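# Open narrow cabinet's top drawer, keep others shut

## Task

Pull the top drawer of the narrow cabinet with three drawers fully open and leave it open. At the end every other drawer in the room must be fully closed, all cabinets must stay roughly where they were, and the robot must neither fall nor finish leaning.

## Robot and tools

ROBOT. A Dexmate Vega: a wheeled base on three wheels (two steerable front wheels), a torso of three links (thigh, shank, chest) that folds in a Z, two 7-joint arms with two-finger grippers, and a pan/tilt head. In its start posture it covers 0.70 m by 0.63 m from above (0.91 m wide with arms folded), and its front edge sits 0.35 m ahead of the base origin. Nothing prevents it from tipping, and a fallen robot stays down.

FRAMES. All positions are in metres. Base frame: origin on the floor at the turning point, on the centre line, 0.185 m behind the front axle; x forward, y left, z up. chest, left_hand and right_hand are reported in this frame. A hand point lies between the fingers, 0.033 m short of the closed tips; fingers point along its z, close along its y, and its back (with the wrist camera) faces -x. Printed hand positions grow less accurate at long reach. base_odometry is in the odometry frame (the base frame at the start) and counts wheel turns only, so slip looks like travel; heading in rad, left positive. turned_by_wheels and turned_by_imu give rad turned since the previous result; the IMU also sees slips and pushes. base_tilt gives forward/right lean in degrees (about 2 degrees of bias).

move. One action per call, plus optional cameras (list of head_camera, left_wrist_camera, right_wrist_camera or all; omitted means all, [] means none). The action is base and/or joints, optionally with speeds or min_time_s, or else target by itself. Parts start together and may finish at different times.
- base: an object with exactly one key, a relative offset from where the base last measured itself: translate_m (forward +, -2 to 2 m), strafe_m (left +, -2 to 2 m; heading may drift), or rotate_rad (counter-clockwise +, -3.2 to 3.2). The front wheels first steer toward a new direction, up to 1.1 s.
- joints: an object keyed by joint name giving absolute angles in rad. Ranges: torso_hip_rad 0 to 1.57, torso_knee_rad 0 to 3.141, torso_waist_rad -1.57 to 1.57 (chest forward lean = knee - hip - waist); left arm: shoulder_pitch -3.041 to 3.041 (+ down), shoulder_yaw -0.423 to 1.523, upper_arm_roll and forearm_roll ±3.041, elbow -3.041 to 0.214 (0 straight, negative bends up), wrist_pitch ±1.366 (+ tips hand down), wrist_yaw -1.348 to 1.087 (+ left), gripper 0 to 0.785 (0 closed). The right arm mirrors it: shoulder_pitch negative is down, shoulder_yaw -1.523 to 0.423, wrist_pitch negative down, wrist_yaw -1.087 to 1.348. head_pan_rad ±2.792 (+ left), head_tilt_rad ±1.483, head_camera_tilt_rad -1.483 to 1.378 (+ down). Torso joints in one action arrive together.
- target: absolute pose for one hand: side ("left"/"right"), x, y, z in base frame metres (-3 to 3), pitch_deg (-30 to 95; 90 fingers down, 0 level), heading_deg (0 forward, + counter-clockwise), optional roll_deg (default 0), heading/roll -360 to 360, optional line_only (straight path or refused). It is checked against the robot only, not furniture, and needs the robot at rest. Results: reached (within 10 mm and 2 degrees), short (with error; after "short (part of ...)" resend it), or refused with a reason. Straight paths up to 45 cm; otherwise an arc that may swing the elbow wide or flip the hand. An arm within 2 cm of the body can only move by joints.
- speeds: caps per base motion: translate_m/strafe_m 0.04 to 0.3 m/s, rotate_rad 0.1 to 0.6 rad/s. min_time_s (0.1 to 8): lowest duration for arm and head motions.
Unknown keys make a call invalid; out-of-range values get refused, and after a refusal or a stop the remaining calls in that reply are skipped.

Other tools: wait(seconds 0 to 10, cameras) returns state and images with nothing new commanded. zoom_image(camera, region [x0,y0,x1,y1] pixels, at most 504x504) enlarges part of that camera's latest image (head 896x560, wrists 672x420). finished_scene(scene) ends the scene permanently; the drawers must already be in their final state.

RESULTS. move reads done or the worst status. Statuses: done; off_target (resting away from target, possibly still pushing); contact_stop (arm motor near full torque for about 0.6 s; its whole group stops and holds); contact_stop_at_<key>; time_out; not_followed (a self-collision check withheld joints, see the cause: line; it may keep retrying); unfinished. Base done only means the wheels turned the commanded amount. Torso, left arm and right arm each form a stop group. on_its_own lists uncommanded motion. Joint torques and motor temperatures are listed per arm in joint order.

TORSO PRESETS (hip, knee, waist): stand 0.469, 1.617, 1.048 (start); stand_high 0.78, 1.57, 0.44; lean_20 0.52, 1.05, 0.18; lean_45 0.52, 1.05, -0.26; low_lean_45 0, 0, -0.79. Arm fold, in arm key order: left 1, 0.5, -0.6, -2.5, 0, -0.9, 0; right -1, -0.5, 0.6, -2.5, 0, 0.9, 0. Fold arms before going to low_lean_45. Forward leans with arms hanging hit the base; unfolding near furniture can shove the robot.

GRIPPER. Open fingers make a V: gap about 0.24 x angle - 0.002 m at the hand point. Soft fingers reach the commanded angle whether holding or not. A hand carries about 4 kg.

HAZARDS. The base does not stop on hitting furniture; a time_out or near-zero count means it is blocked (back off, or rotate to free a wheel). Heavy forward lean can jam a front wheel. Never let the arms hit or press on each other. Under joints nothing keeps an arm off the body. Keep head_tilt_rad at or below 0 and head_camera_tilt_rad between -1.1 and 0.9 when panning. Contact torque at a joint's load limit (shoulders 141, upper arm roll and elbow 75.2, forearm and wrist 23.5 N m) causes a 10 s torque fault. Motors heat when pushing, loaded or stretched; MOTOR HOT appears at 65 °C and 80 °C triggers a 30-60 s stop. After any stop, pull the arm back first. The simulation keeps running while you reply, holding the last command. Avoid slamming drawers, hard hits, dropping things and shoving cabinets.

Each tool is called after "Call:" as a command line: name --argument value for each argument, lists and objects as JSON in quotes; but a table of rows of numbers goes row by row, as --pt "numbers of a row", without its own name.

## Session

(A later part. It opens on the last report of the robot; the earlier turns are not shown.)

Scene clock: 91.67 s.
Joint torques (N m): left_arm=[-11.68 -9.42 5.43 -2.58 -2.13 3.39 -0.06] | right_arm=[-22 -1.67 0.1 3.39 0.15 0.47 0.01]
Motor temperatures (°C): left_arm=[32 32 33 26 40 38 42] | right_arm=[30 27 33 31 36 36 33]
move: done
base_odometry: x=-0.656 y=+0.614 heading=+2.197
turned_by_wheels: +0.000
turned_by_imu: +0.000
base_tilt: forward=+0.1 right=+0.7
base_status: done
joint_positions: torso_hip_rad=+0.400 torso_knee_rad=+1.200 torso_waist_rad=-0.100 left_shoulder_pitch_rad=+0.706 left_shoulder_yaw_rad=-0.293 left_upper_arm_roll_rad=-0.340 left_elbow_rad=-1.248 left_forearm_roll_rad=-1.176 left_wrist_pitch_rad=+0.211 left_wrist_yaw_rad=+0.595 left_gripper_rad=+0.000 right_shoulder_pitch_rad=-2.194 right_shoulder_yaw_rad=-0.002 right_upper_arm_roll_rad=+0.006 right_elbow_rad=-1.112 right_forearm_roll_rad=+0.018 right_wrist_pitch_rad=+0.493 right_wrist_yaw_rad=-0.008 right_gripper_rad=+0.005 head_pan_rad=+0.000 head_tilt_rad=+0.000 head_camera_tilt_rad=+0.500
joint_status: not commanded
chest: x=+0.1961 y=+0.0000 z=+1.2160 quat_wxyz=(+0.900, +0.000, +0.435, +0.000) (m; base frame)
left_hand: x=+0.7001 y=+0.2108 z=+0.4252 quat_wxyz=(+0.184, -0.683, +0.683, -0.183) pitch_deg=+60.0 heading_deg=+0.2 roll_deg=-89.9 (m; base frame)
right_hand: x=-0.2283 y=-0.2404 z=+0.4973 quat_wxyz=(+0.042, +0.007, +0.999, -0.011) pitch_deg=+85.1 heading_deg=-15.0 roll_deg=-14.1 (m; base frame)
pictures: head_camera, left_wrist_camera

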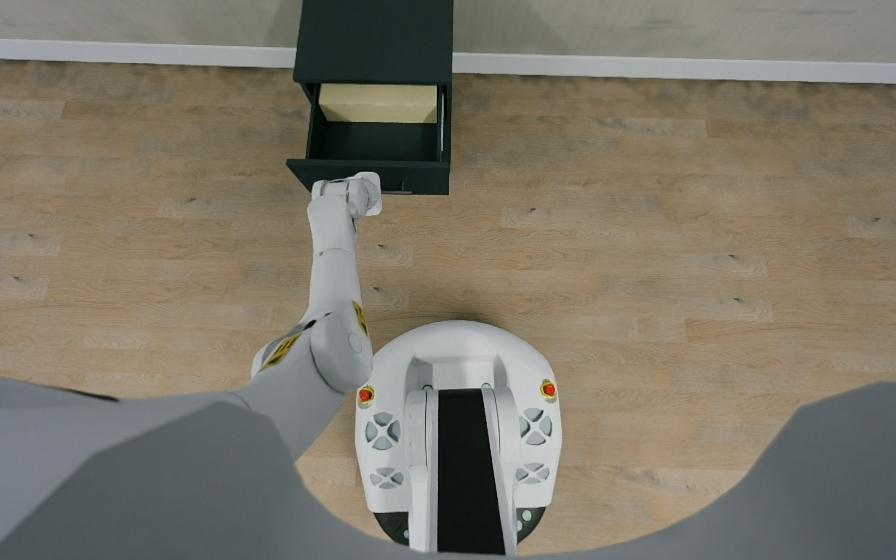

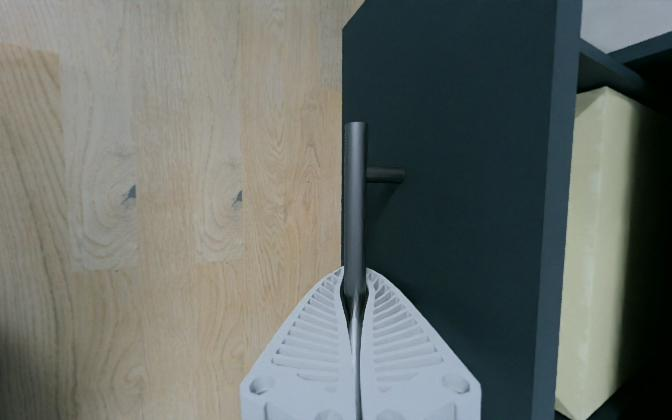

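Call:
move --base '{"translate_m": -0.25}' --speeds '{"translate_m": 0.12}' --cameras '["head_camera", "left_wrist_camera"]'

Scene clock: 95.03 s.
Joint torques (N m): left_arm=[6.1 -0.22 -4.35 0.62 1.42 -0.92 2.56] | right_arm=[-20.52 -2.02 0.63 2.77 -0.04 1.15 -0.07]
Motor temperatures (°C): left_arm=[32 32 33 26 40 37 42] | right_arm=[30 27 33 31 36 36 33]
move: done
base_odometry: x=-0.509 y=+0.412 heading=+2.196
turned_by_wheels: -0.001
turned_by_imu: -0.001
base_tilt: forward=+0.0 right=+0.8
base_status: done
joint_positions: torso_hip_rad=+0.400 torso_knee_rad=+1.200 torso_waist_rad=-0.100 left_shoulder_pitch_rad=+0.705 left_shoulder_yaw_rad=-0.294 left_upper_arm_roll_rad=-0.339 left_elbow_rad=-1.248 left_forearm_roll_rad=-1.177 left_wrist_pitch_rad=+0.212 left_wrist_yaw_rad=+0.594 left_gripper_rad=+0.000 right_shoulder_pitch_rad=-2.194 right_shoulder_yaw_rad=-0.002 right_upper_arm_roll_rad=+0.006 right_elbow_rad=-1.112 right_forearm_roll_rad=+0.018 right_wrist_pitch_rad=+0.493 right_wrist_yaw_rad=-0.008 right_gripper_rad=+0.005 head_pan_rad=+0.000 head_tilt_rad=+0.000 head_camera_tilt_rad=+0.500
joint_status: not commanded
chest: x=+0.1959 y=+0.0000 z=+1.2161 quat_wxyz=(+0.901, +0.000, +0.435, +0.000) (m; base frame)
left_hand: x=+0.7014 y=+0.2097 z=+0.4263 quat_wxyz=(+0.184, -0.683, +0.683, -0.184) pitch_deg=+59.8 heading_deg=-0.1 roll_deg=+90.0 (m; base frame)
right_hand: x=-0.2282 y=-0.2404 z=+0.4972 quat_wxyz=(+0.042, +0.007, +0.999, -0.011) pitch_deg=+85.1 heading_deg=-14.9 roll_deg=-14.1 (m; base frame)
pictures: head_camera, left_wrist_camera

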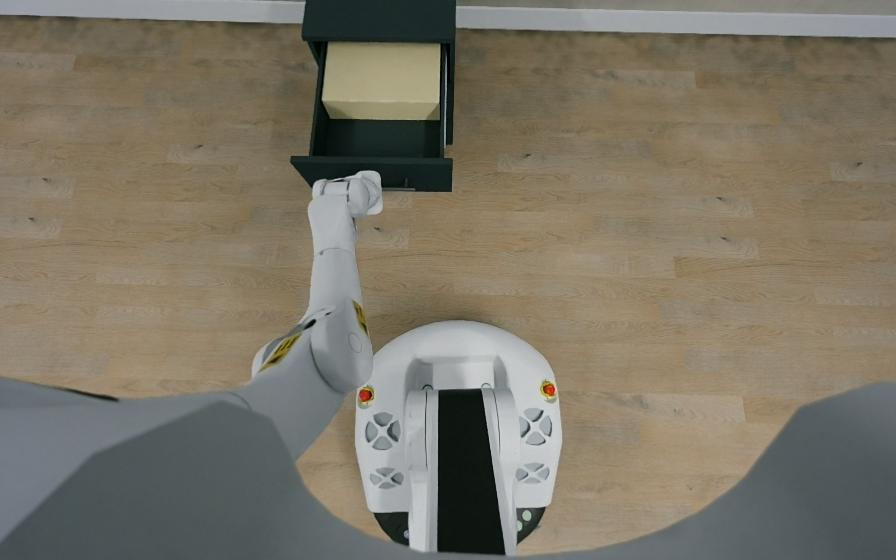

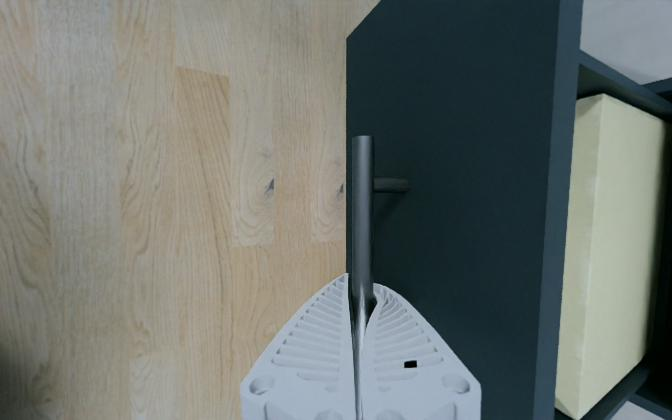

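Call:
move --joints '{"left_gripper_rad": 0.2}' --cameras '["left_wrist_camera"]'

Call:
move --target '{"side":"left","x":0.66,"y":0.21,"z":0.51,"pitch_deg":60,"heading_deg":0,"roll_deg":-90}' --cameras '["head_camera"]'

Call:
finished_scene --scene 1

Scene clock: 96.03 s.
Joint torques (N m): left_arm=[-16.77 -1.2 0.79 -7.69 -0.39 -0.28 -1.94] | right_arm=[-20.61 -0.28 0.57 4.06 0.2 0.79 -0.14]
Motor temperatures (°C): left_arm=[32 32 33 26 40 37 42] | right_arm=[30 27 33 31 36 36 33]
move: done
base_odometry: x=-0.509 y=+0.412 heading=+2.196
turned_by_wheels: +0.000
turned_by_imu: +0.000
base_tilt: forward=+0.0 right=+0.8
base_status: not commanded
joint_positions: torso_hip_rad=+0.400 torso_knee_rad=+1.200 torso_waist_rad=-0.100 left_shoulder_pitch_rad=+0.706 left_shoulder_yaw_rad=-0.294 left_upper_arm_roll_rad=-0.340 left_elbow_rad=-1.247 left_forearm_roll_rad=-1.176 left_wrist_pitch_rad=+0.212 left_wrist_yaw_rad=+0.596 left_gripper_rad=+0.200 right_shoulder_pitch_rad=-2.194 right_shoulder_yaw_rad=-0.002 right_upper_arm_roll_rad=+0.006 right_elbow_rad=-1.112 right_forearm_roll_rad=+0.018 right_wrist_pitch_rad=+0.493 right_wrist_yaw_rad=-0.008 right_gripper_rad=+0.005 head_pan_rad=+0.000 head_tilt_rad=+0.000 head_camera_tilt_rad=+0.500
joint_status: all done
chest: x=+0.1962 y=+0.0000 z=+1.2159 quat_wxyz=(+0.900, +0.000, +0.435, +0.000) (m; base frame)
left_hand: x=+0.6996 y=+0.2098 z=+0.4248 quat_wxyz=(+0.183, -0.683, +0.683, -0.183) pitch_deg=+60.1 heading_deg=+0.0 roll_deg=+90.0 (m; base frame)
right_hand: x=-0.2284 y=-0.2404 z=+0.4973 quat_wxyz=(+0.041, +0.007, +0.999, -0.011) pitch_deg=+85.1 heading_deg=-15.0 roll_deg=-14.2 (m; base frame)
pictures: left_wrist_camera

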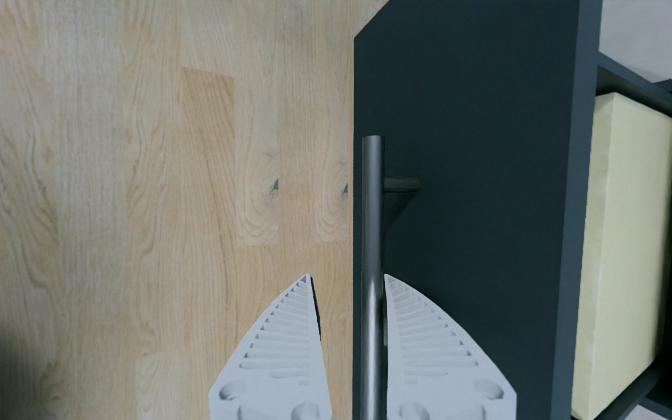

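Scene clock: 99.23 s.
Joint torques (N m): left_arm=[-6.5 -3.24 6.38 -6.32 -0.76 0.35 -0.39] | right_arm=[-20.43 -0.41 0.76 3.02 0.28 0.9 -0.1]
Motor temperatures (°C): left_arm=[32 32 33 26 40 37 42] | right_arm=[30 27 33 31 36 36 33]
move: done
base_odometry: x=-0.509 y=+0.412 heading=+2.196
turned_by_wheels: +0.000
turned_by_imu: +0.000
base_tilt: forward=+0.0 right=+0.8
base_status: not commanded
joint_positions: torso_hip_rad=+0.400 torso_knee_rad=+1.200 torso_waist_rad=-0.100 left_shoulder_pitch_rad=+0.935 left_shoulder_yaw_rad=-0.394 left_upper_arm_roll_rad=-0.275 left_elbow_rad=-1.755 left_forearm_roll_rad=-1.213 left_wrist_pitch_rad=+0.322 left_wrist_yaw_rad=+0.853 left_gripper_rad=+0.200 right_shoulder_pitch_rad=-2.194 right_shoulder_yaw_rad=-0.002 right_upper_arm_roll_rad=+0.006 right_elbow_rad=-1.112 right_forearm_roll_rad=+0.018 right_wrist_pitch_rad=+0.493 right_wrist_yaw_rad=-0.008 right_gripper_rad=+0.005 head_pan_rad=+0.000 head_tilt_rad=+0.000 head_camera_tilt_rad=+0.500
joint_status: not commanded
chest: x=+0.1962 y=+0.0000 z=+1.2159 quat_wxyz=(+0.900, +0.000, +0.435, +0.000) (m; base frame)
left_hand: x=+0.6603 y=+0.2102 z=+0.5091 quat_wxyz=(+0.183, -0.683, +0.683, -0.183) pitch_deg=+60.0 heading_deg=+0.0 roll_deg=-90.0 (m; base frame)
left_hand_status: reached (straight line, planned for 1.9 s): 1 mm and 0.0 deg off.
right_hand: x=-0.2284 y=-0.2404 z=+0.4973 quat_wxyz=(+0.041, +0.007, +0.999, -0.011) pitch_deg=+85.1 heading_deg=-15.0 roll_deg=-14.2 (m; base frame)
pictures: head_camera

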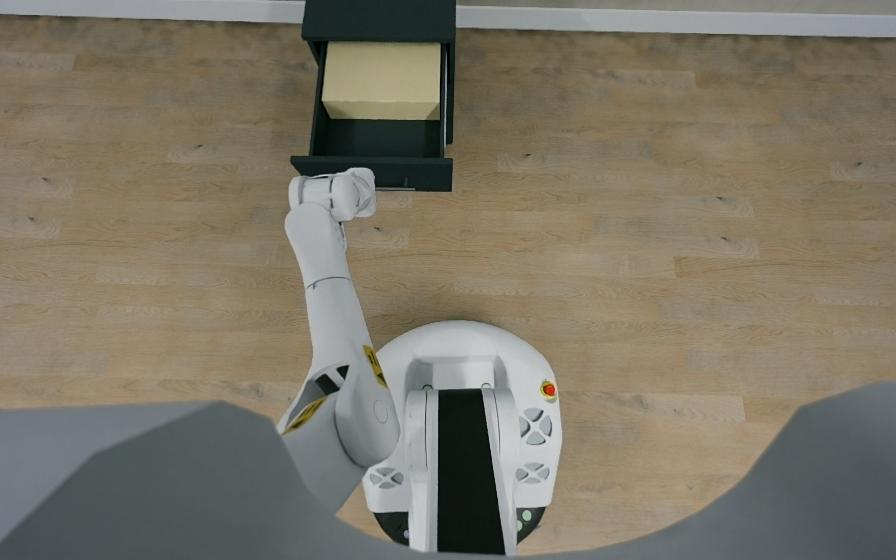

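The scene is finished: the task was done.


## Next scene

The same job, from a new start.

Call:
move --joints '{"head_pan_rad": -1.3, "head_camera_tilt_rad": 0.4}' --cameras '["head_camera"]'

Call:
move --joints '{"head_pan_rad": 1.3}' --cameras '["head_camera"]'

Scene clock: 1.53 s.
Joint torques (N m): left_arm=[5.19 -1.44 -0.58 -2.9 0.13 -1.92 -0.11] | right_arm=[-5.01 -1.11 0.23 -2.5 0.24 2.28 -0.13]
Motor temperatures (°C): left_arm=[31 31 31 26 40 35 41] | right_arm=[30 27 33 31 36 36 33]
move: done
base_odometry: x=+0.000 y=+0.000 heading=+0.000
turned_by_wheels: +0.000
turned_by_imu: +0.000
base_tilt: forward=+0.1 right=+0.7
base_status: not commanded
joint_positions: torso_hip_rad=+0.469 torso_knee_rad=+1.617 torso_waist_rad=+1.048 left_shoulder_pitch_rad=+2.189 left_shoulder_yaw_rad=-0.007 left_upper_arm_roll_rad=+0.016 left_elbow_rad=-1.090 left_forearm_roll_rad=+0.013 left_wrist_pitch_rad=-0.515 left_wrist_yaw_rad=+0.020 left_gripper_rad=+0.005 right_shoulder_pitch_rad=-2.209 right_shoulder_yaw_rad=-0.016 right_upper_arm_roll_rad=+0.009 right_elbow_rad=-1.106 right_forearm_roll_rad=-0.010 right_wrist_pitch_rad=+0.494 right_wrist_yaw_rad=-0.018 right_gripper_rad=+0.005 head_pan_rad=-1.300 head_tilt_rad=+0.000 head_camera_tilt_rad=+0.400
joint_status: all done
chest: x=-0.0111 y=+0.0000 z=+1.4155 quat_wxyz=(+0.999, +0.000, +0.050, +0.000) (m; base frame)
left_hand: x=+0.2066 y=+0.2195 z=+0.6100 quat_wxyz=(+0.429, +0.002, +0.903, +0.000) pitch_deg=+39.1 heading_deg=-0.2 roll_deg=+0.1 back=up (m; base frame)
right_hand: x=+0.1929 y=-0.2468 z=+0.6050 quat_wxyz=(+0.418, -0.007, +0.908, -0.015) pitch_deg=+40.6 heading_deg=-1.6 roll_deg=-2.5 back=up (m; base frame)
pictures: head_camera

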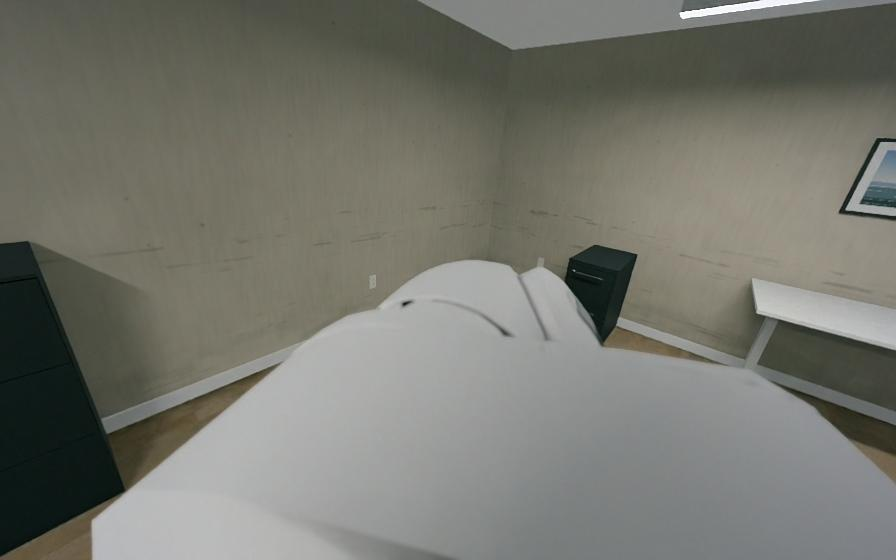

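Scene clock: 3.93 s.
Joint torques (N m): left_arm=[3.93 -1.3 -0.87 -3.13 0.2 -2.24 -0.05] | right_arm=[-3.96 -1.65 0.41 -1.94 0.14 2.9 -0.13]
Motor temperatures (°C): left_arm=[31 31 31 26 40 35 41] | right_arm=[30 27 33 31 36 36 33]
move: done
base_odometry: x=+0.000 y=+0.000 heading=+0.000
turned_by_wheels: +0.000
turned_by_imu: +0.000
base_tilt: forward=+0.0 right=+0.7
base_status: not commanded
joint_positions: torso_hip_rad=+0.469 torso_knee_rad=+1.617 torso_waist_rad=+1.048 left_shoulder_pitch_rad=+2.189 left_shoulder_yaw_rad=-0.007 left_upper_arm_roll_rad=+0.016 left_elbow_rad=-1.090 left_forearm_roll_rad=+0.013 left_wrist_pitch_rad=-0.515 left_wrist_yaw_rad=+0.020 left_gripper_rad=+0.005 right_shoulder_pitch_rad=-2.209 right_shoulder_yaw_rad=-0.016 right_upper_arm_roll_rad=+0.009 right_elbow_rad=-1.106 right_forearm_roll_rad=-0.010 right_wrist_pitch_rad=+0.494 right_wrist_yaw_rad=-0.018 right_gripper_rad=+0.005 head_pan_rad=+1.300 head_tilt_rad=+0.000 head_camera_tilt_rad=+0.400
joint_status: all done
chest: x=-0.0111 y=+0.0000 z=+1.4155 quat_wxyz=(+0.999, +0.000, +0.050, +0.000) (m; base frame)
left_hand: x=+0.2066 y=+0.2195 z=+0.6100 quat_wxyz=(+0.429, +0.002, +0.903, +0.000) pitch_deg=+39.1 heading_deg=-0.2 roll_deg=+0.1 back=up (m; base frame)
right_hand: x=+0.1929 y=-0.2468 z=+0.6050 quat_wxyz=(+0.418, -0.007, +0.908, -0.015) pitch_deg=+40.6 heading_deg=-1.6 roll_deg=-2.5 back=up (m; base frame)
pictures: head_camera

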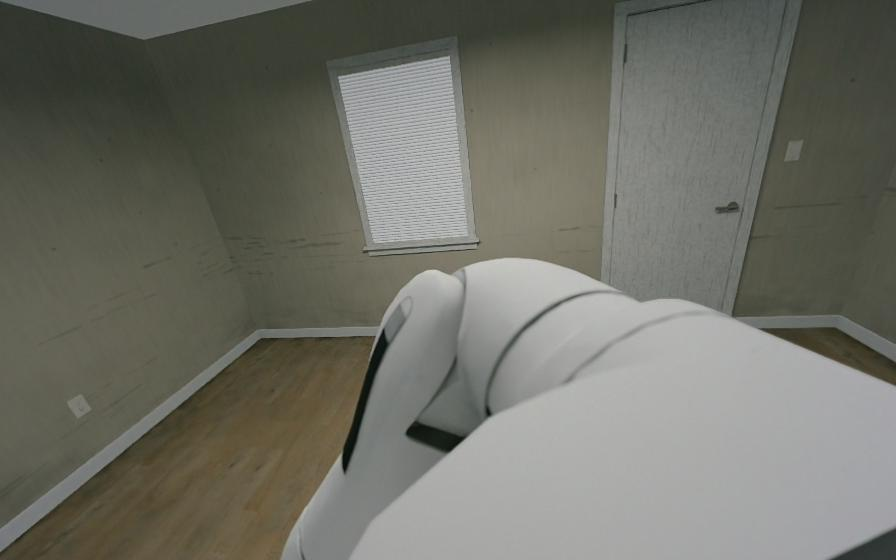

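Call:
move --base '{"rotate_rad": 2.5}' --joints '{"head_pan_rad": 0, "head_camera_tilt_rad": -0.35, "torso_hip_rad": 0.4, "torso_knee_rad": 1.2, "torso_waist_rad": -0.1, "left_shoulder_pitch_rad": 0.97, "left_elbow_rad": -1.933, "left_gripper_rad": 0.2}' --cameras '["head_camera"]'

Scene clock: 10.07 s.
Joint torques (N m): left_arm=[-17.01 0.52 -0.25 -9 0.3 -1.61 -0.22] | right_arm=[-20.03 -0.04 0.35 2.54 0.14 0.79 0.13]
Motor temperatures (°C): left_arm=[31 31 31 26 40 35 41] | right_arm=[30 27 33 31 36 36 33]
move: done
base_odometry: x=+0.003 y=+0.000 heading=+2.508
turned_by_wheels: +2.508
turned_by_imu: +2.494
base_tilt: forward=+0.0 right=+0.8
base_status: done
joint_positions: torso_hip_rad=+0.400 torso_knee_rad=+1.200 torso_waist_rad=-0.100 left_shoulder_pitch_rad=+0.972 left_shoulder_yaw_rad=-0.007 left_upper_arm_roll_rad=+0.016 left_elbow_rad=-1.932 left_forearm_roll_rad=+0.013 left_wrist_pitch_rad=-0.515 left_wrist_yaw_rad=+0.020 left_gripper_rad=+0.200 right_shoulder_pitch_rad=-2.209 right_shoulder_yaw_rad=-0.016 right_upper_arm_roll_rad=+0.009 right_elbow_rad=-1.106 right_forearm_roll_rad=-0.010 right_wrist_pitch_rad=+0.494 right_wrist_yaw_rad=-0.018 right_gripper_rad=+0.005 head_pan_rad=+0.000 head_tilt_rad=+0.000 head_camera_tilt_rad=-0.350
joint_status: all done
chest: x=+0.1963 y=+0.0000 z=+1.2159 quat_wxyz=(+0.900, +0.000, +0.435, +0.000) (m; base frame)
left_hand: x=+0.7785 y=+0.2246 z=+1.0942 quat_wxyz=(+0.879, -0.005, +0.477, +0.000) pitch_deg=-33.0 heading_deg=+0.6 roll_deg=-0.6 back=up (m; base frame)
right_hand: x=-0.2429 y=-0.2468 z=+0.5049 quat_wxyz=(+0.031, -0.012, +0.999, -0.011) pitch_deg=+86.2 heading_deg=-19.4 roll_deg=-20.7 (m; base frame)
pictures: head_camera

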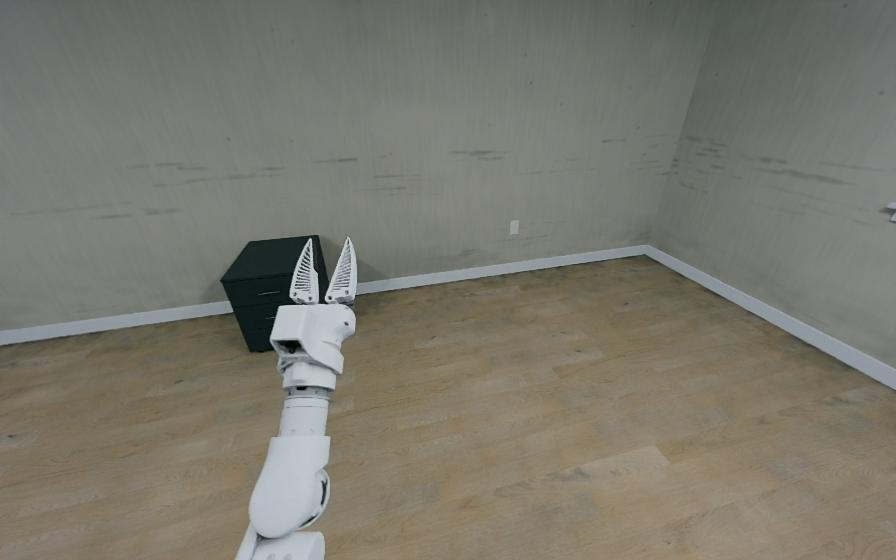

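Call:
move --base '{"rotate_rad": 0.28}' --joints '{"head_camera_tilt_rad": 0.3}' --cameras '[]'

Call:
move --base '{"strafe_m": 0.15}' --cameras '["head_camera"]'

Call:
move --base '{"translate_m": 0.95}' --joints '{"left_shoulder_yaw_rad": -0.423, "left_upper_arm_roll_rad": -0.24, "left_forearm_roll_rad": -1.237, "left_wrist_pitch_rad": 0.355, "left_wrist_yaw_rad": 1.0}' --cameras '["head_camera", "left_wrist_camera"]'

Scene clock: 12.40 s.
Joint torques (N m): left_arm=[-17.19 -0.73 -0.87 -8.72 0.19 -1.99 -0.18] | right_arm=[-21.55 -1.47 0.63 3.78 0.15 0.87 -0.23]
Motor temperatures (°C): left_arm=[31 31 31 26 40 35 41] | right_arm=[30 27 33 31 36 36 33]
move: done
base_odometry: x=+0.003 y=+0.000 heading=+2.788
turned_by_wheels: +0.281
turned_by_imu: +0.279
base_tilt: forward=+0.0 right=+0.8
base_status: done
joint_positions: torso_hip_rad=+0.400 torso_knee_rad=+1.200 torso_waist_rad=-0.100 left_shoulder_pitch_rad=+0.970 left_shoulder_yaw_rad=-0.007 left_upper_arm_roll_rad=+0.016 left_elbow_rad=-1.933 left_forearm_roll_rad=+0.013 left_wrist_pitch_rad=-0.515 left_wrist_yaw_rad=+0.020 left_gripper_rad=+0.200 right_shoulder_pitch_rad=-2.209 right_shoulder_yaw_rad=-0.016 right_upper_arm_roll_rad=+0.009 right_elbow_rad=-1.106 right_forearm_roll_rad=-0.010 right_wrist_pitch_rad=+0.494 right_wrist_yaw_rad=-0.018 right_gripper_rad=+0.005 head_pan_rad=+0.000 head_tilt_rad=+0.000 head_camera_tilt_rad=+0.300
joint_status: all done
chest: x=+0.1963 y=+0.0000 z=+1.2159 quat_wxyz=(+0.900, +0.000, +0.435, +0.000) (m; base frame)
left_hand: x=+0.7784 y=+0.2246 z=+1.0957 quat_wxyz=(+0.879, -0.005, +0.476, +0.000) pitch_deg=-33.1 heading_deg=+0.6 roll_deg=-0.6 back=up (m; base frame)
right_hand: x=-0.2429 y=-0.2468 z=+0.5049 quat_wxyz=(+0.031, -0.012, +0.999, -0.011) pitch_deg=+86.2 heading_deg=-19.4 roll_deg=-20.7 (m; base frame)
pictures: none
No camera images: "cameras" was empty.

Scene clock: 14.90 s.
Joint torques (N m): left_arm=[-17.24 -0.6 -0.19 -6.48 -0.01 -1.94 -0.16] | right_arm=[-19.94 -0.09 0.34 2.72 0.11 0.19 -0.13]
Motor temperatures (°C): left_arm=[31 31 31 26 40 35 41] | right_arm=[30 27 33 31 36 36 33]
move: done
base_odometry: x=-0.048 y=-0.140 heading=+2.792
turned_by_wheels: +0.004
turned_by_imu: +0.002
base_tilt: forward=+0.1 right=+0.7
base_status: done
joint_positions: torso_hip_rad=+0.400 torso_knee_rad=+1.200 torso_waist_rad=-0.100 left_shoulder_pitch_rad=+0.970 left_shoulder_yaw_rad=-0.007 left_upper_arm_roll_rad=+0.016 left_elbow_rad=-1.933 left_forearm_roll_rad=+0.013 left_wrist_pitch_rad=-0.515 left_wrist_yaw_rad=+0.020 left_gripper_rad=+0.200 right_shoulder_pitch_rad=-2.209 right_shoulder_yaw_rad=-0.016 right_upper_arm_roll_rad=+0.009 right_elbow_rad=-1.106 right_forearm_roll_rad=-0.010 right_wrist_pitch_rad=+0.494 right_wrist_yaw_rad=-0.018 right_gripper_rad=+0.005 head_pan_rad=+0.000 head_tilt_rad=+0.000 head_camera_tilt_rad=+0.300
joint_status: not commanded
chest: x=+0.1963 y=+0.0000 z=+1.2159 quat_wxyz=(+0.900, +0.000, +0.435, +0.000) (m; base frame)
left_hand: x=+0.7784 y=+0.2246 z=+1.0957 quat_wxyz=(+0.879, -0.005, +0.476, +0.000) pitch_deg=-33.1 heading_deg=+0.6 roll_deg=-0.6 back=up (m; base frame)
right_hand: x=-0.2429 y=-0.2468 z=+0.5049 quat_wxyz=(+0.031, -0.012, +0.999, -0.011) pitch_deg=+86.2 heading_deg=-19.4 roll_deg=-20.7 (m; base frame)
pictures: head_camera

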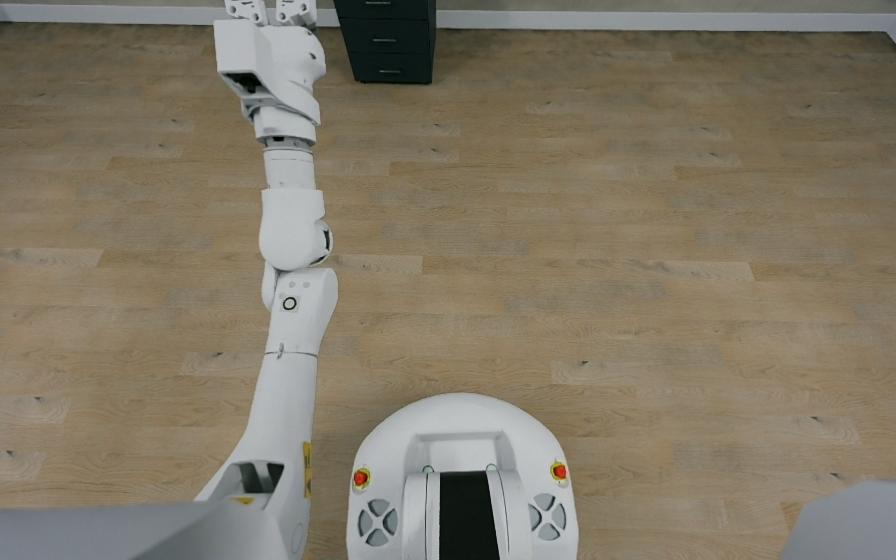

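Scene clock: 20.37 s.
Joint torques (N m): left_arm=[-14.05 -5.64 1.36 -8.52 -0.77 -0.07 -0.53] | right_arm=[-19.4 -1.35 0.33 3.69 0.16 0.68 0]
Motor temperatures (°C): left_arm=[31 31 31 26 40 35 41] | right_arm=[30 27 33 31 36 36 33]
move: done
base_odometry: x=-0.941 y=+0.185 heading=+2.791
turned_by_wheels: -0.001
turned_by_imu: -0.002
base_tilt: forward=+0.0 right=+0.8
base_status: done
joint_positions: torso_hip_rad=+0.400 torso_knee_rad=+1.200 torso_waist_rad=-0.100 left_shoulder_pitch_rad=+0.970 left_shoulder_yaw_rad=-0.421 left_upper_arm_roll_rad=-0.239 left_elbow_rad=-1.933 left_forearm_roll_rad=-1.233 left_wrist_pitch_rad=+0.352 left_wrist_yaw_rad=+0.997 left_gripper_rad=+0.200 right_shoulder_pitch_rad=-2.209 right_shoulder_yaw_rad=-0.016 right_upper_arm_roll_rad=+0.009 right_elbow_rad=-1.106 right_forearm_roll_rad=-0.010 right_wrist_pitch_rad=+0.494 right_wrist_yaw_rad=-0.018 right_gripper_rad=+0.005 head_pan_rad=+0.000 head_tilt_rad=+0.000 head_camera_tilt_rad=+0.300
joint_status: all done
chest: x=+0.1963 y=+0.0000 z=+1.2159 quat_wxyz=(+0.900, +0.000, +0.435, +0.000) (m; base frame)
left_hand: x=+0.6596 y=+0.2122 z=+0.5592 quat_wxyz=(+0.185, -0.683, +0.683, -0.181) pitch_deg=+60.0 heading_deg=+0.6 roll_deg=-89.4 (m; base frame)
right_hand: x=-0.2429 y=-0.2468 z=+0.5049 quat_wxyz=(+0.031, -0.012, +0.999, -0.011) pitch_deg=+86.2 heading_deg=-19.4 roll_deg=-20.7 (m; base frame)
pictures: head_camera, left_wrist_camera

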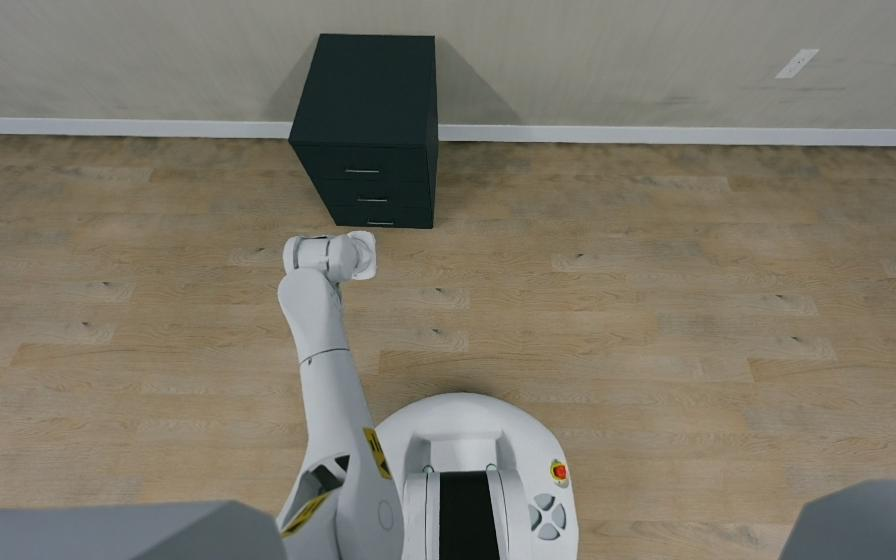

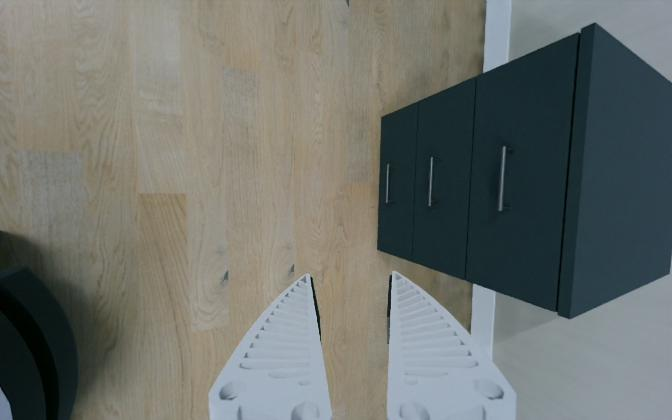

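Call:
move --base '{"translate_m": 0.335}' --cameras '[]'

Call:
move --target '{"side":"left","x":0.68,"y":0.31,"z":0.53,"pitch_deg":60,"heading_deg":0,"roll_deg":-90}' --cameras '["left_wrist_camera"]'

Scene clock: 23.87 s.
Joint torques (N m): left_arm=[-14.93 -4.37 1.33 -7.94 -0.62 0.37 -0.37] | right_arm=[-20.88 -0.16 0.43 3.56 -0.01 -0.09 0.04]
Motor temperatures (°C): left_arm=[31 31 31 26 40 35 41] | right_arm=[30 27 33 31 36 36 33]
move: done
base_odometry: x=-1.256 y=+0.300 heading=+2.791
turned_by_wheels: -0.001
turned_by_imu: -0.001
base_tilt: forward=+0.0 right=+0.7
base_status: done
joint_positions: torso_hip_rad=+0.400 torso_knee_rad=+1.200 torso_waist_rad=-0.100 left_shoulder_pitch_rad=+0.970 left_shoulder_yaw_rad=-0.423 left_upper_arm_roll_rad=-0.240 left_elbow_rad=-1.933 left_forearm_roll_rad=-1.237 left_wrist_pitch_rad=+0.355 left_wrist_yaw_rad=+1.000 left_gripper_rad=+0.200 right_shoulder_pitch_rad=-2.209 right_shoulder_yaw_rad=-0.016 right_upper_arm_roll_rad=+0.009 right_elbow_rad=-1.106 right_forearm_roll_rad=-0.010 right_wrist_pitch_rad=+0.494 right_wrist_yaw_rad=-0.018 right_gripper_rad=+0.005 head_pan_rad=+0.000 head_tilt_rad=+0.000 head_camera_tilt_rad=+0.300
joint_status: not commanded
chest: x=+0.1963 y=+0.0000 z=+1.2159 quat_wxyz=(+0.900, +0.000, +0.435, +0.000) (m; base frame)
left_hand: x=+0.6588 y=+0.2103 z=+0.5588 quat_wxyz=(+0.182, -0.683, +0.683, -0.182) pitch_deg=+60.1 heading_deg=+0.0 roll_deg=-90.0 (m; base frame)
right_hand: x=-0.2429 y=-0.2468 z=+0.5049 quat_wxyz=(+0.031, -0.012, +0.999, -0.011) pitch_deg=+86.2 heading_deg=-19.4 roll_deg=-20.7 (m; base frame)
pictures: none
No camera images: "cameras" was empty.

Scene clock: 26.10 s.
Joint torques (N m): left_arm=[-17.5 3.33 -2.71 -6.59 -1.1 0.35 -0.73] | right_arm=[-20.15 -1.49 0.33 2.43 0.14 0.9 -0.23]
Motor temperatures (°C): left_arm=[31 31 31 26 40 35 41] | right_arm=[30 27 33 31 36 36 33]
move: done
base_odometry: x=-1.256 y=+0.300 heading=+2.791
turned_by_wheels: +0.000
turned_by_imu: +0.000
base_tilt: forward=+0.1 right=+0.8
base_status: not commanded
joint_positions: torso_hip_rad=+0.400 torso_knee_rad=+1.200 torso_waist_rad=-0.100 left_shoulder_pitch_rad=+0.828 left_shoulder_yaw_rad=-0.232 left_upper_arm_roll_rad=-0.451 left_elbow_rad=-1.739 left_forearm_roll_rad=-1.394 left_wrist_pitch_rad=+0.475 left_wrist_yaw_rad=+0.963 left_gripper_rad=+0.200 right_shoulder_pitch_rad=-2.209 right_shoulder_yaw_rad=-0.016 right_upper_arm_roll_rad=+0.009 right_elbow_rad=-1.106 right_forearm_roll_rad=-0.010 right_wrist_pitch_rad=+0.494 right_wrist_yaw_rad=-0.018 right_gripper_rad=+0.005 head_pan_rad=+0.000 head_tilt_rad=+0.000 head_camera_tilt_rad=+0.300
joint_status: not commanded
chest: x=+0.1963 y=+0.0000 z=+1.2159 quat_wxyz=(+0.900, +0.000, +0.435, +0.000) (m; base frame)
left_hand: x=+0.6793 y=+0.3078 z=+0.5300 quat_wxyz=(+0.183, -0.683, +0.683, -0.183) pitch_deg=+60.1 heading_deg=+0.0 roll_deg=-90.0 (m; base frame)
left_hand_status: reached (straight line, planned for 1.1 s): 2 mm and 0.1 deg off.
right_hand: x=-0.2429 y=-0.2468 z=+0.5049 quat_wxyz=(+0.031, -0.012, +0.999, -0.011) pitch_deg=+86.2 heading_deg=-19.4 roll_deg=-20.7 (m; base frame)
pictures: left_wrist_camera

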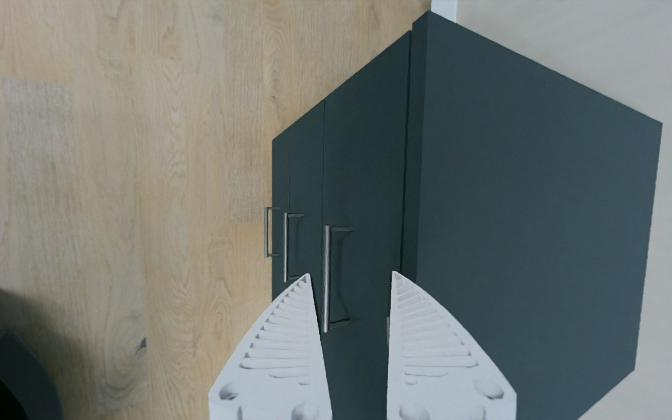

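Call:
move --target '{"side":"left","x":0.704,"y":0.308,"z":0.44,"pitch_deg":60,"heading_deg":0,"roll_deg":-90}' --cameras '["left_wrist_camera"]'

Call:
move --joints '{"left_gripper_rad": 0.0}' --cameras '["left_wrist_camera"]'

Scene clock: 29.43 s.
Joint torques (N m): left_arm=[-29.02 5.31 0.11 -8.63 -1.78 -0.07 -2.93] | right_arm=[-21.92 -1.03 0.8 3.86 0.15 0.6 0.19]
Motor temperatures (°C): left_arm=[31 31 31 26 40 35 41] | right_arm=[30 27 33 31 36 36 33]
move: done
base_odometry: x=-1.256 y=+0.300 heading=+2.791
turned_by_wheels: +0.000
turned_by_imu: +0.000
base_tilt: forward=+0.1 right=+0.8
base_status: not commanded
joint_positions: torso_hip_rad=+0.400 torso_knee_rad=+1.200 torso_waist_rad=-0.100 left_shoulder_pitch_rad=+0.680 left_shoulder_yaw_rad=-0.138 left_upper_arm_roll_rad=-0.453 left_elbow_rad=-1.277 left_forearm_roll_rad=-1.289 left_wrist_pitch_rad=+0.384 left_wrist_yaw_rad=+0.659 left_gripper_rad=+0.200 right_shoulder_pitch_rad=-2.209 right_shoulder_yaw_rad=-0.016 right_upper_arm_roll_rad=+0.009 right_elbow_rad=-1.106 right_forearm_roll_rad=-0.010 right_wrist_pitch_rad=+0.494 right_wrist_yaw_rad=-0.018 right_gripper_rad=+0.005 head_pan_rad=+0.000 head_tilt_rad=+0.000 head_camera_tilt_rad=+0.300
joint_status: not commanded
chest: x=+0.1963 y=+0.0000 z=+1.2159 quat_wxyz=(+0.900, +0.000, +0.435, +0.000) (m; base frame)
left_hand: x=+0.7030 y=+0.3079 z=+0.4401 quat_wxyz=(+0.182, -0.683, +0.683, -0.182) pitch_deg=+60.1 heading_deg=+0.0 roll_deg=-90.0 (m; base frame)
left_hand_status: reached (straight line, planned for 1.8 s): 1 mm and 0.1 deg off.
right_hand: x=-0.2429 y=-0.2468 z=+0.5049 quat_wxyz=(+0.031, -0.012, +0.999, -0.011) pitch_deg=+86.2 heading_deg=-19.3 roll_deg=-20.7 (m; base frame)
pictures: left_wrist_camera

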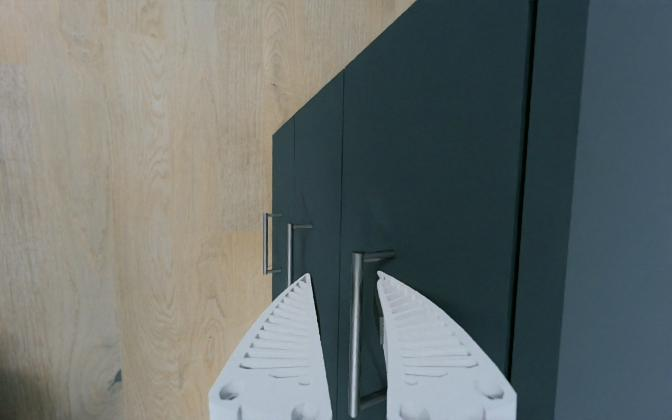

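Scene clock: 30.13 s.
Joint torques (N m): left_arm=[-18.98 5.51 0.54 -6.97 -0.08 -0.58 -0.57] | right_arm=[-20.57 -0.93 0.43 3.1 0.03 0.32 -0.12]
Motor temperatures (°C): left_arm=[31 31 31 26 40 35 41] | right_arm=[30 27 33 31 36 36 33]
move: done
base_odometry: x=-1.256 y=+0.300 heading=+2.791
turned_by_wheels: +0.000
turned_by_imu: +0.000
base_tilt: forward=+0.1 right=+0.7
base_status: not commanded
joint_positions: torso_hip_rad=+0.400 torso_knee_rad=+1.200 torso_waist_rad=-0.100 left_shoulder_pitch_rad=+0.678 left_shoulder_yaw_rad=-0.138 left_upper_arm_roll_rad=-0.453 left_elbow_rad=-1.274 left_forearm_roll_rad=-1.289 left_wrist_pitch_rad=+0.384 left_wrist_yaw_rad=+0.656 left_gripper_rad=+0.000 right_shoulder_pitch_rad=-2.209 right_shoulder_yaw_rad=-0.016 right_upper_arm_roll_rad=+0.009 right_elbow_rad=-1.106 right_forearm_roll_rad=-0.010 right_wrist_pitch_rad=+0.494 right_wrist_yaw_rad=-0.018 right_gripper_rad=+0.005 head_pan_rad=+0.000 head_tilt_rad=+0.000 head_camera_tilt_rad=+0.300
joint_status: all done
chest: x=+0.1963 y=+0.0000 z=+1.2159 quat_wxyz=(+0.900, +0.000, +0.435, +0.000) (m; base frame)
left_hand: x=+0.7038 y=+0.3078 z=+0.4400 quat_wxyz=(+0.183, -0.683, +0.683, -0.183) pitch_deg=+60.0 heading_deg=+0.0 roll_deg=+90.0 (m; base frame)
right_hand: x=-0.2429 y=-0.2468 z=+0.5049 quat_wxyz=(+0.031, -0.012, +0.999, -0.011) pitch_deg=+86.2 heading_deg=-19.3 roll_deg=-20.7 (m; base frame)
pictures: left_wrist_camera

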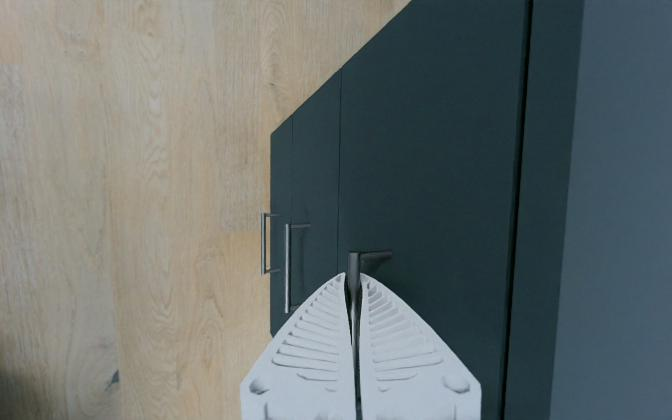

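Call:
move --base '{"translate_m": -0.495}' --speeds '{"translate_m": 0.16}' --cameras '["head_camera", "left_wrist_camera"]'

Scene clock: 34.67 s.
Joint torques (N m): left_arm=[-10.05 -1.51 0.16 -6.61 -0.33 -0.12 -0.54] | right_arm=[-21.26 -1.26 0.07 3.17 0.1 0.89 -0.01]
Motor temperatures (°C): left_arm=[31 31 31 26 40 35 41] | right_arm=[30 27 33 31 36 36 33]
move: done
base_odometry: x=-0.791 y=+0.130 heading=+2.790
turned_by_wheels: -0.001
turned_by_imu: +0.000
base_tilt: forward=+0.0 right=+0.7
base_status: done
joint_positions: torso_hip_rad=+0.400 torso_knee_rad=+1.200 torso_waist_rad=-0.100 left_shoulder_pitch_rad=+0.678 left_shoulder_yaw_rad=-0.138 left_upper_arm_roll_rad=-0.453 left_elbow_rad=-1.273 left_forearm_roll_rad=-1.288 left_wrist_pitch_rad=+0.384 left_wrist_yaw_rad=+0.655 left_gripper_rad=+0.000 right_shoulder_pitch_rad=-2.209 right_shoulder_yaw_rad=-0.016 right_upper_arm_roll_rad=+0.009 right_elbow_rad=-1.106 right_forearm_roll_rad=-0.010 right_wrist_pitch_rad=+0.494 right_wrist_yaw_rad=-0.018 right_gripper_rad=+0.005 head_pan_rad=+0.000 head_tilt_rad=+0.000 head_camera_tilt_rad=+0.300
joint_status: not commanded
chest: x=+0.1962 y=+0.0000 z=+1.2159 quat_wxyz=(+0.900, +0.000, +0.435, +0.000) (m; base frame)
left_hand: x=+0.7040 y=+0.3080 z=+0.4401 quat_wxyz=(+0.183, -0.683, +0.683, -0.183) pitch_deg=+60.0 heading_deg=+0.0 roll_deg=-90.0 (m; base frame)
right_hand: x=-0.2429 y=-0.2468 z=+0.5048 quat_wxyz=(+0.031, -0.012, +0.999, -0.011) pitch_deg=+86.2 heading_deg=-19.3 roll_deg=-20.7 (m; base frame)
pictures: head_camera, left_wrist_camera

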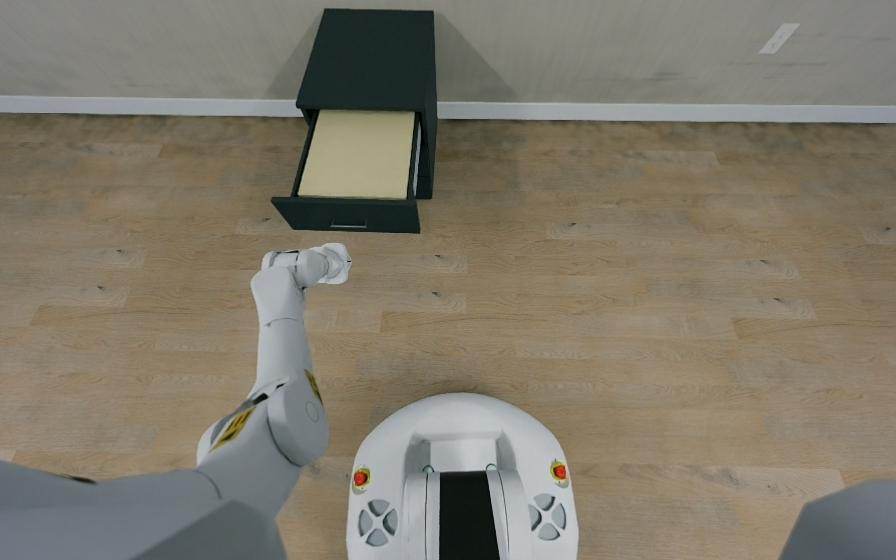

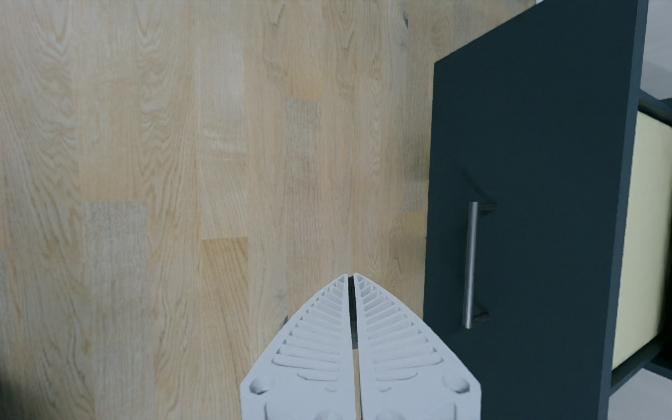

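Call:
finished_scene --scene 2

The scene is finished: the task was done.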